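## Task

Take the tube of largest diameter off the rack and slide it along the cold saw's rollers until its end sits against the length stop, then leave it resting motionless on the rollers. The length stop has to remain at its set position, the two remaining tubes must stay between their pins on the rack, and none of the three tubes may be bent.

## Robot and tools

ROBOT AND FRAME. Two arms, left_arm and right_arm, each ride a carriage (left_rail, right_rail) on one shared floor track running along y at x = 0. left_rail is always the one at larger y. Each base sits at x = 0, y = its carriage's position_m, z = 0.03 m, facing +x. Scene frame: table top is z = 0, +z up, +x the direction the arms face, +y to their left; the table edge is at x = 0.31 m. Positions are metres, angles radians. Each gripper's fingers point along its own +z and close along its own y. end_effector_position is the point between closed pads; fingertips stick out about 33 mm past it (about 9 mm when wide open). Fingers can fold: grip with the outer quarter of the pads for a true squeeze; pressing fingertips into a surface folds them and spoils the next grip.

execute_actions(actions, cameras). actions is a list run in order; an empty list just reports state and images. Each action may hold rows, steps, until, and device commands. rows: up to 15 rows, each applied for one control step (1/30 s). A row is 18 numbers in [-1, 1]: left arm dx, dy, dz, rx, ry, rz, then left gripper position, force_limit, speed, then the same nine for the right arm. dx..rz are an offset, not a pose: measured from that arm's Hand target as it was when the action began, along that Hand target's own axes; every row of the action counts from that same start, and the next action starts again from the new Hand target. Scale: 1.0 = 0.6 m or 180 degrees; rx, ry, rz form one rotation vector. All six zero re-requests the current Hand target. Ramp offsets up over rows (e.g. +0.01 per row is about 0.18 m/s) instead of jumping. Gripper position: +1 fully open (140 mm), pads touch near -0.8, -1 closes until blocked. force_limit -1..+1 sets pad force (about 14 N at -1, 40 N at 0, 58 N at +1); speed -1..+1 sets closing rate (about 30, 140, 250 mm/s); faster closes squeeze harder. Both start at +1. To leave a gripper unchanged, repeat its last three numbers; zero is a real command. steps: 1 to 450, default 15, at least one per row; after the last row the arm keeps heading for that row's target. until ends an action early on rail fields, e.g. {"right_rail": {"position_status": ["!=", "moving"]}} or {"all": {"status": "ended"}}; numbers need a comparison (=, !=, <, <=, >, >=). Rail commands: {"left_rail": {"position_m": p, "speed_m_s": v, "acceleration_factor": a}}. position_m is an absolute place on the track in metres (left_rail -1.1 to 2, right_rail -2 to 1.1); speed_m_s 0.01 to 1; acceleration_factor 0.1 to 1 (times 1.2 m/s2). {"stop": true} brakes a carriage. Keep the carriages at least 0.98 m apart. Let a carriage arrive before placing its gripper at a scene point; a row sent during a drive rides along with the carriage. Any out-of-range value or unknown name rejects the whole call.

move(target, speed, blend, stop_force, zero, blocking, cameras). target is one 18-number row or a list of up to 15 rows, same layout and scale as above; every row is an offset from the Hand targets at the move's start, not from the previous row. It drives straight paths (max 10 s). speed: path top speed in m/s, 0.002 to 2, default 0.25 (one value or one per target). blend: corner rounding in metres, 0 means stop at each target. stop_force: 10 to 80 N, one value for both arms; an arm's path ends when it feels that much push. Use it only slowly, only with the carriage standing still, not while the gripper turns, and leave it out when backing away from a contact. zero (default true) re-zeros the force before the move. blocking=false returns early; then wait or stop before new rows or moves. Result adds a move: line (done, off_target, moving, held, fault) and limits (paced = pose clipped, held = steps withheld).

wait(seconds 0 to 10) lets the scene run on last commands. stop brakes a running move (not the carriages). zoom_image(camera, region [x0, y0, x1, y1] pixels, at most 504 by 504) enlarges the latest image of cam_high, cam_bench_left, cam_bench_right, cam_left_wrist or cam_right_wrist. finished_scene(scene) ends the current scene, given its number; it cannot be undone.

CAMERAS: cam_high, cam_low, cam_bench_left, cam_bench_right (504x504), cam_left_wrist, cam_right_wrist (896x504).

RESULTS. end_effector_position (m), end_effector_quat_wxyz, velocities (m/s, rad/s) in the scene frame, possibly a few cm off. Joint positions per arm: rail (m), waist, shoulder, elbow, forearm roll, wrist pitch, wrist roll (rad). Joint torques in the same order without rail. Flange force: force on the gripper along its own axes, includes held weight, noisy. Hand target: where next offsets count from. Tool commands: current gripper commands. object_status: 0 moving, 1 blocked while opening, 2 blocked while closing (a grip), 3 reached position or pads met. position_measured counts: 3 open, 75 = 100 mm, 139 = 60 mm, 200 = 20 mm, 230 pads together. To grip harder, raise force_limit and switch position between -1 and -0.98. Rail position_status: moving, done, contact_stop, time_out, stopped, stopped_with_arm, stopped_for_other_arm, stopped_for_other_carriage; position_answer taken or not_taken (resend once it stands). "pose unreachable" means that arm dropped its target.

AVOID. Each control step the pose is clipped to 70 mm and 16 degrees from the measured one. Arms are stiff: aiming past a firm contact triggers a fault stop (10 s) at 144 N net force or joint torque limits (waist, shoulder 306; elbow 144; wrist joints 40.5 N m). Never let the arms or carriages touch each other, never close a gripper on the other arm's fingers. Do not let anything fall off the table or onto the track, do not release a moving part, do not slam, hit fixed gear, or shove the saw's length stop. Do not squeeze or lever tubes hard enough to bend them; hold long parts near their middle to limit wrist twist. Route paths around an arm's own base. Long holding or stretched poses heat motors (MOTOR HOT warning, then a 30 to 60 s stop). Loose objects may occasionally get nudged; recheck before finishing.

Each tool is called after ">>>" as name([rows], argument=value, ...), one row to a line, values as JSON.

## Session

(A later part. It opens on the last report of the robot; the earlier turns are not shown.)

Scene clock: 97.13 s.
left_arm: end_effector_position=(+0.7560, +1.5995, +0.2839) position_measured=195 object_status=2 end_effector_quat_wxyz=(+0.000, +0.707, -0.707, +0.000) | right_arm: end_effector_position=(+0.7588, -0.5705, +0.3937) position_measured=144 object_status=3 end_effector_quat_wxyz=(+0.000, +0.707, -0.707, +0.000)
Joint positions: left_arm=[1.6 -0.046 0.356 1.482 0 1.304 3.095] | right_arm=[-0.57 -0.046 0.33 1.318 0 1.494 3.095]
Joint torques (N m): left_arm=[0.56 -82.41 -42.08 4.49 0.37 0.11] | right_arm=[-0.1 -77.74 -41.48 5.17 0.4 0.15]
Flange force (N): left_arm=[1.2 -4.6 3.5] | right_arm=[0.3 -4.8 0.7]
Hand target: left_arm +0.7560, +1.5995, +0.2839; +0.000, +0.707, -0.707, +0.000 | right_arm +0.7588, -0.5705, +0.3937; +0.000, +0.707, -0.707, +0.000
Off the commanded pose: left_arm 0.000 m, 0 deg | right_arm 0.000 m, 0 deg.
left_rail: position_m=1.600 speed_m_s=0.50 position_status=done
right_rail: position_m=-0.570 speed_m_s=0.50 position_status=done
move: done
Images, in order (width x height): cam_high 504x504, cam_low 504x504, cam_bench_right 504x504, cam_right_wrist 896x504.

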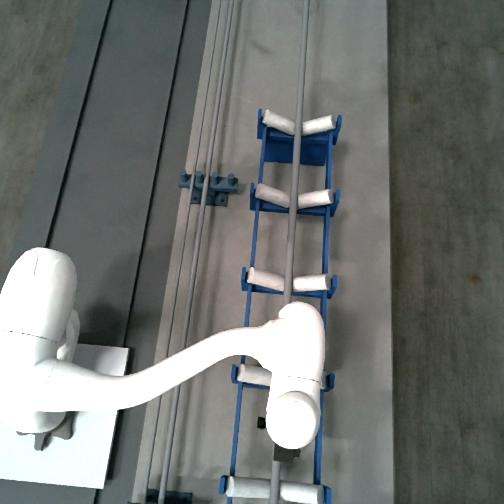

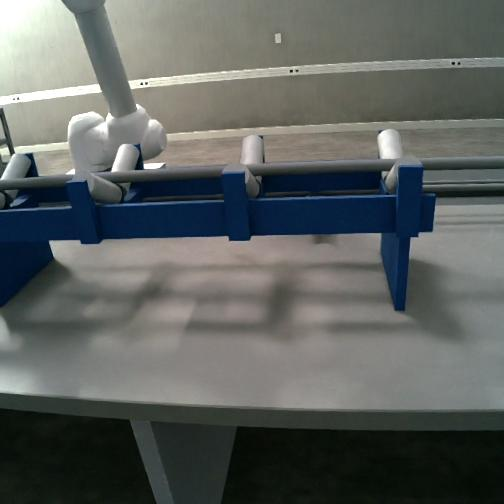

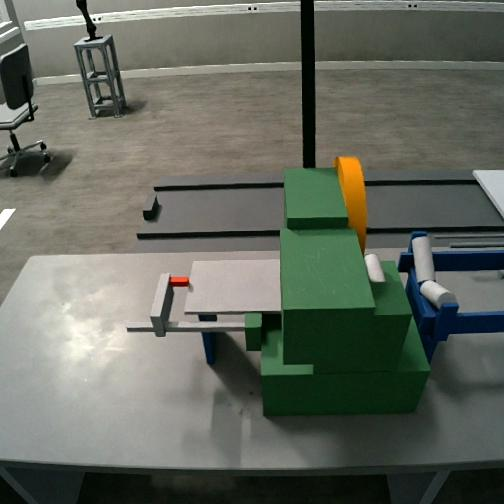

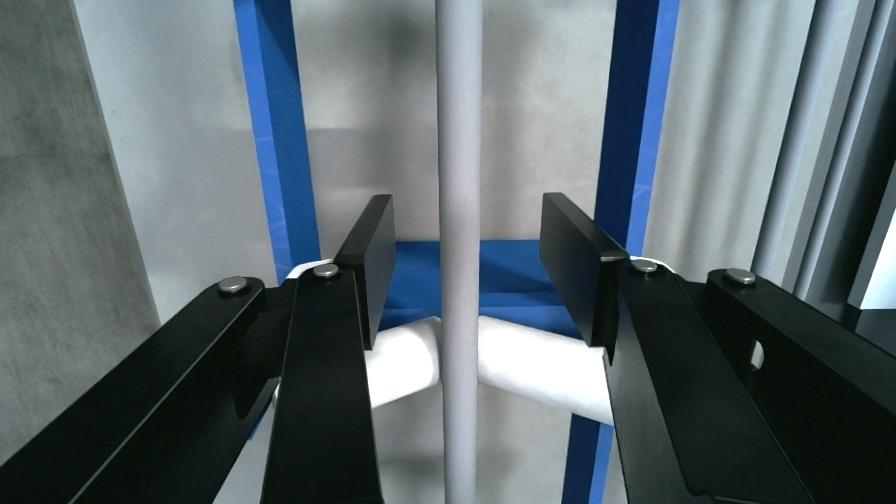

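>>> execute_actions([
  {"left_rail":{"position_m":0.82,"speed_m_s":0.2,"acceleration_factor":0.4},"steps":240,"until":{"left_rail":{"position_status":["!=","moving"]}}},
], cameras=["cam_bench_right"])

>>> zoom_image(camera="cam_bench_right", region=[150, 230, 300, 330])

Scene clock: 104.83 s.
left_arm: end_effector_position=(+0.7560, +0.8195, +0.2839) position_measured=195 object_status=2 end_effector_quat_wxyz=(+0.000, +0.707, -0.707, +0.000) | right_arm: end_effector_position=(+0.7588, -0.5705, +0.3937) position_measured=144 object_status=3 end_effector_quat_wxyz=(+0.000, +0.707, -0.707, +0.000)
Joint positions: left_arm=[0.82 -0.046 0.356 1.482 0 1.304 3.095] | right_arm=[-0.57 -0.046 0.33 1.318 0 1.494 3.095]
Joint torques (N m): left_arm=[1.16 -81.49 -41.94 4.62 0.56 0.14] | right_arm=[0.09 -77.9 -42.05 5.14 0.28 0.17]
Flange force (N): left_arm=[1.9 -3.0 2.7] | right_arm=[0.6 -3.8 1.5]
Hand target: left_arm +0.7560, +0.8195, +0.2839; +0.000, +0.707, -0.707, +0.000 | right_arm +0.7588, -0.5705, +0.3937; +0.000, +0.707, -0.707, +0.000
Tool commands: left_gripper/position=-1.0 left_gripper/force_limit=+0.0 left_gripper/speed=-1.0 right_gripper/position=-0.12 right_gripper/force_limit=+0.0 right_gripper/speed=-0.5
Off the commanded pose: left_arm 0.000 m, 0 deg | right_arm 0.000 m, 0 deg.
left_rail: position_m=0.820 speed_m_s=0.20 position_status=done
right_rail: position_m=-0.570 speed_m_s=0.50 position_status=done
Images, in order (width x height): cam_bench_right 504x504.

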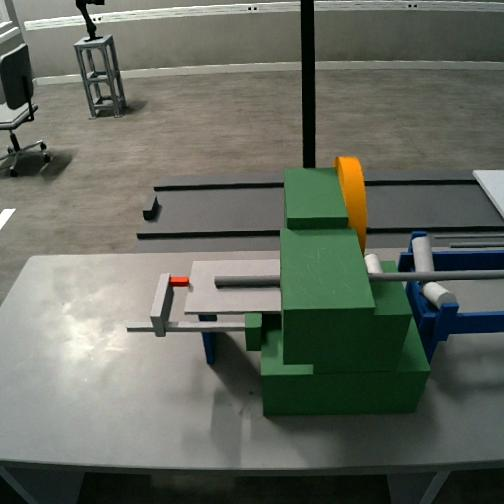

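Scaled by 3.360 from the camera's 504x504 image, which has a finer 720x720 frame.

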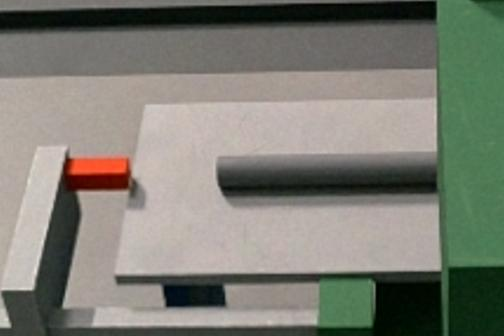

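>>> execute_actions([
  {"left_rail":{"position_m":0.768,"speed_m_s":0.1,"acceleration_factor":0.3},"steps":90,"until":{"left_rail":{"position_status":["!=","moving"]}}},
  {"steps":5},
], cameras=["cam_bench_right"])

>>> zoom_image(camera="cam_bench_right", region=[150, 230, 300, 330])

>>> move(target=[0.065,0,0,0,0,0,-1,0,-1, 0,0,0,0,0,0,-0.12,0,-0.5], speed=0.01, stop_force=10, cameras=["cam_bench_right"])

>>> zoom_image(camera="cam_bench_right", region=[150, 230, 300, 330])

Scene clock: 111.63 s.
left_arm: end_effector_position=(+0.7560, +0.7674, +0.2839) position_measured=195 object_status=2 end_effector_quat_wxyz=(+0.000, +0.707, -0.707, +0.000) | right_arm: end_effector_position=(+0.7588, -0.5705, +0.3937) position_measured=144 object_status=3 end_effector_quat_wxyz=(+0.000, +0.707, -0.707, +0.000)
Joint positions: left_arm=[0.768 -0.046 0.356 1.482 0 1.304 3.095] | right_arm=[-0.57 -0.046 0.33 1.318 0 1.494 3.095]
Joint torques (N m): left_arm=[0.91 -81.76 -41.89 4.52 0.56 0.11] | right_arm=[-0.12 -77.79 -42.13 5.16 0.3 0.14]
Flange force (N): left_arm=[1.7 -4.5 3.4] | right_arm=[0.1 -2.8 1.6]
Flange force at the end of the 1st action (N): left_arm=[2.9 -3.8 3.3] | right_arm=[0.0 -4.2 1.3]
Hand target: left_arm +0.7560, +0.7675, +0.2839; +0.000, +0.707, -0.707, +0.000 | right_arm +0.7588, -0.5705, +0.3937; +0.000, +0.707, -0.707, +0.000
Tool commands: left_gripper/position=-1.0 left_gripper/force_limit=+0.0 left_gripper/speed=-1.0 right_gripper/position=-0.12 right_gripper/force_limit=+0.0 right_gripper/speed=-0.5
Off the commanded pose: left_arm 0.000 m, 0 deg | right_arm 0.000 m, 0 deg.
left_rail: position_m=0.768 speed_m_s=0.10 position_status=done
right_rail: position_m=-0.570 speed_m_s=0.50 position_status=done
Images, in order (width x height): cam_bench_right 504x504.

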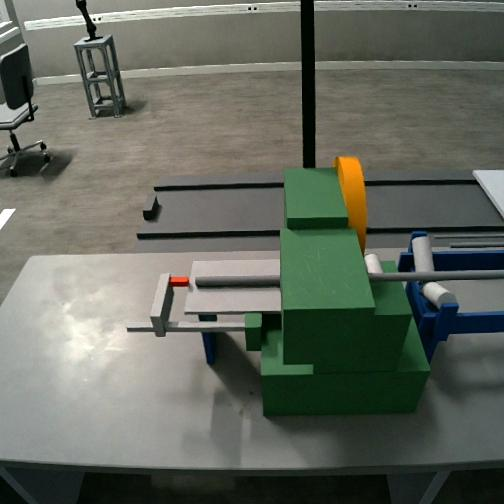

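Scaled by 3.360 from the camera's 504x504 image, which has a finer 720x720 frame.

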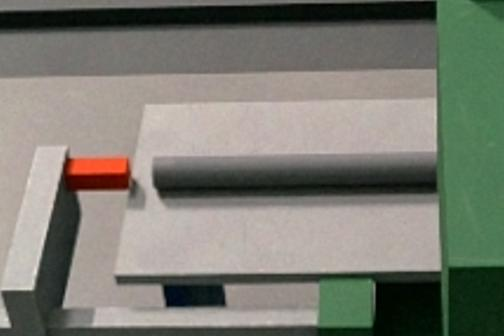

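Scene clock: 114.77 s.
left_arm: end_effector_position=(+0.7560, +0.7457, +0.2839) position_measured=195 object_status=2 end_effector_quat_wxyz=(+0.000, +0.707, -0.707, +0.000) | right_arm: end_effector_position=(+0.7588, -0.5705, +0.3937) position_measured=144 object_status=3 end_effector_quat_wxyz=(+0.000, +0.707, -0.707, +0.000)
Joint positions: left_arm=[0.768 -0.075 0.356 1.481 0 1.305 3.066] | right_arm=[-0.57 -0.046 0.33 1.318 0 1.494 3.095]
Joint torques (N m): left_arm=[-12.97 -81.7 -42.45 -1.53 0.05 0.12] | right_arm=[-0.07 -77.82 -42.1 5.17 0.3 0.21]
Flange force (N): left_arm=[-16.5 -4.5 3.3] | right_arm=[0.6 -3.7 2.0]
Hand target: left_arm +0.7560, +0.7457, +0.2839; +0.000, +0.707, -0.707, +0.000 (not the last commanded pose) | right_arm +0.7588, -0.5705, +0.3937; +0.000, +0.707, -0.707, +0.000
Off the commanded pose: left_arm 0.017 m, 0 deg | right_arm 0.000 m, 0 deg.
left_rail: position_m=0.768 speed_m_s=0.10 position_status=done
right_rail: position_m=-0.570 speed_m_s=0.50 position_status=done
move: contact (left_arm)
Images, in order (width x height): cam_bench_right 504x504.

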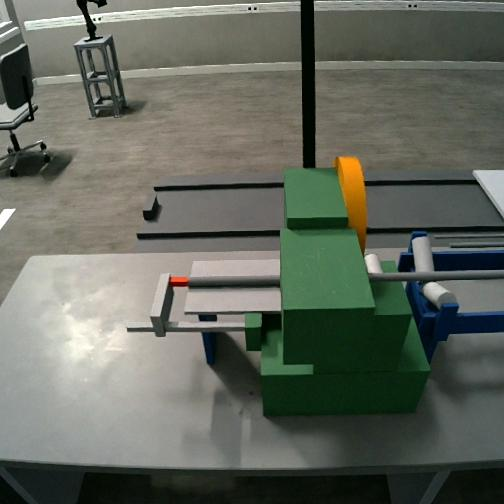

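Scaled by 3.360 from the camera's 504x504 image, which has a finer 720x720 frame.

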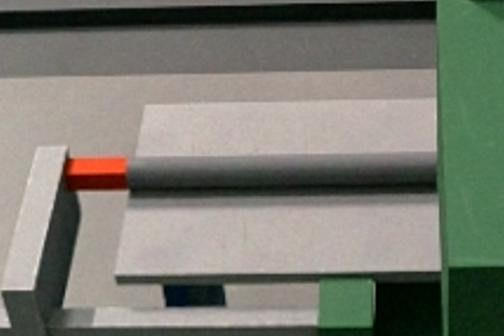

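>>> move([
  [0,0,0,0,0,0,-0.12,-1,-0.8, 0,0,0,0,0,0,-0.12,0,-0.5],
  [0,0,-0.18,0,0,0,-0.12,-1,-0.8, 0,0,0,0,0,0,-0.12,0,-0.5],
], speed=[0.02,0.15], cameras=["cam_bench_right","cam_high","cam_left_wrist","cam_low"])

>>> zoom_image(camera="cam_bench_right", region=[150, 230, 300, 330])

Scene clock: 120.60 s.
left_arm: end_effector_position=(+0.7560, +0.7457, +0.3920) position_measured=144 object_status=3 end_effector_quat_wxyz=(+0.000, +0.707, -0.707, +0.000) | right_arm: end_effector_position=(+0.7588, -0.5705, +0.3937) position_measured=144 object_status=3 end_effector_quat_wxyz=(+0.000, +0.707, -0.707, +0.000)
Joint positions: left_arm=[0.768 -0.075 0.326 1.327 0 1.489 3.066] | right_arm=[-0.57 -0.046 0.33 1.318 0 1.494 3.095]
Joint torques (N m): left_arm=[1.13 -76.54 -40.75 4.64 0.05 0.04] | right_arm=[-0.65 -78.27 -42.02 5.14 0.32 0.17]
Flange force (N): left_arm=[1.8 -3.8 -3.4] | right_arm=[-0.3 -4.6 1.6]
Hand target: left_arm +0.7560, +0.7456, +0.3919; +0.000, +0.707, -0.707, +0.000 | right_arm +0.7588, -0.5705, +0.3937; +0.000, +0.707, -0.707, +0.000
Off the commanded pose: left_arm 0.000 m, 0 deg | right_arm 0.000 m, 0 deg.
left_rail: position_m=0.768 speed_m_s=0.10 position_status=done
right_rail: position_m=-0.570 speed_m_s=0.50 position_status=done
move: done
Images, in order (width x height): cam_high 504x504, cam_low 504x504, cam_bench_right 504x504, cam_left_wrist 896x504.

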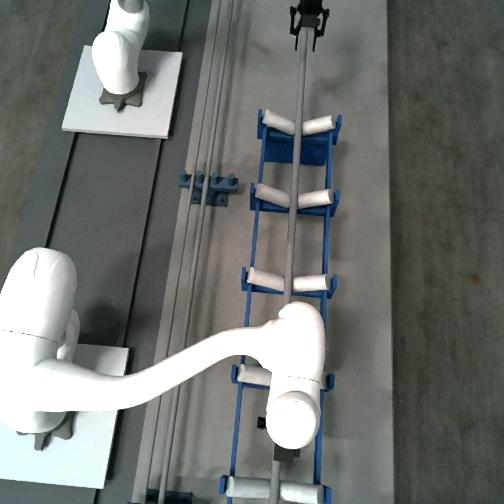

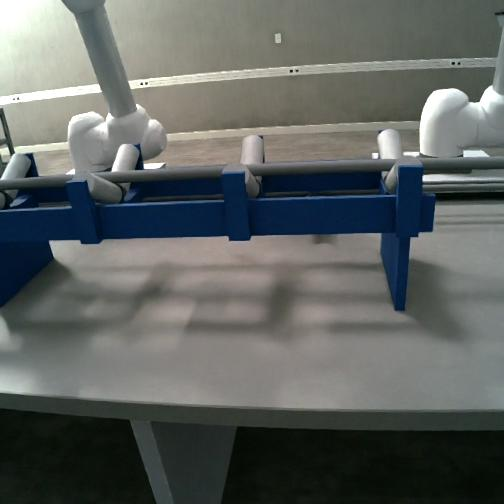

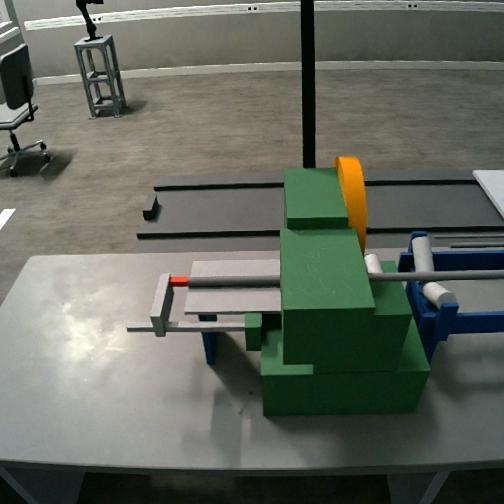

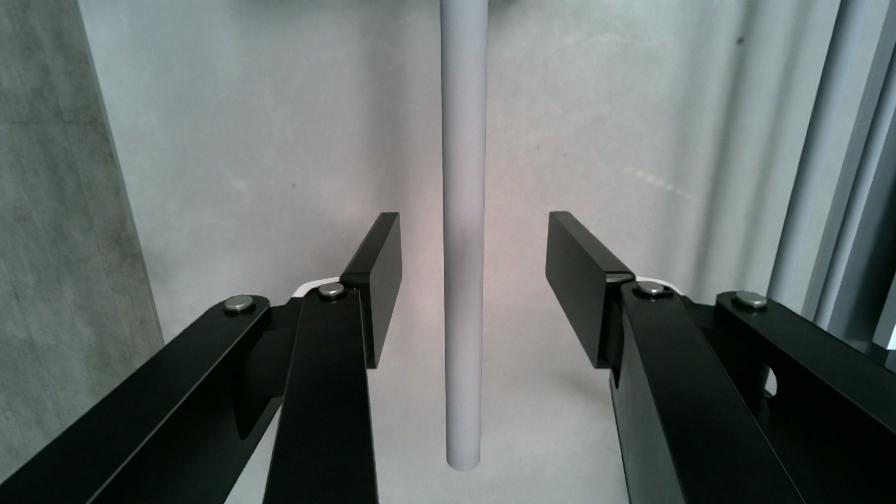

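Scaled by 3.360 from the camera's 504x504 image, which has a finer 720x720 frame.

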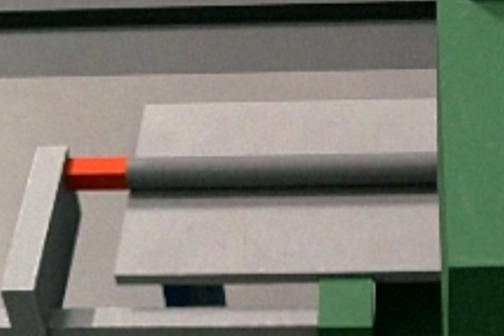

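>>> finished_scene(scene=3)

The scene is finished: the task was done.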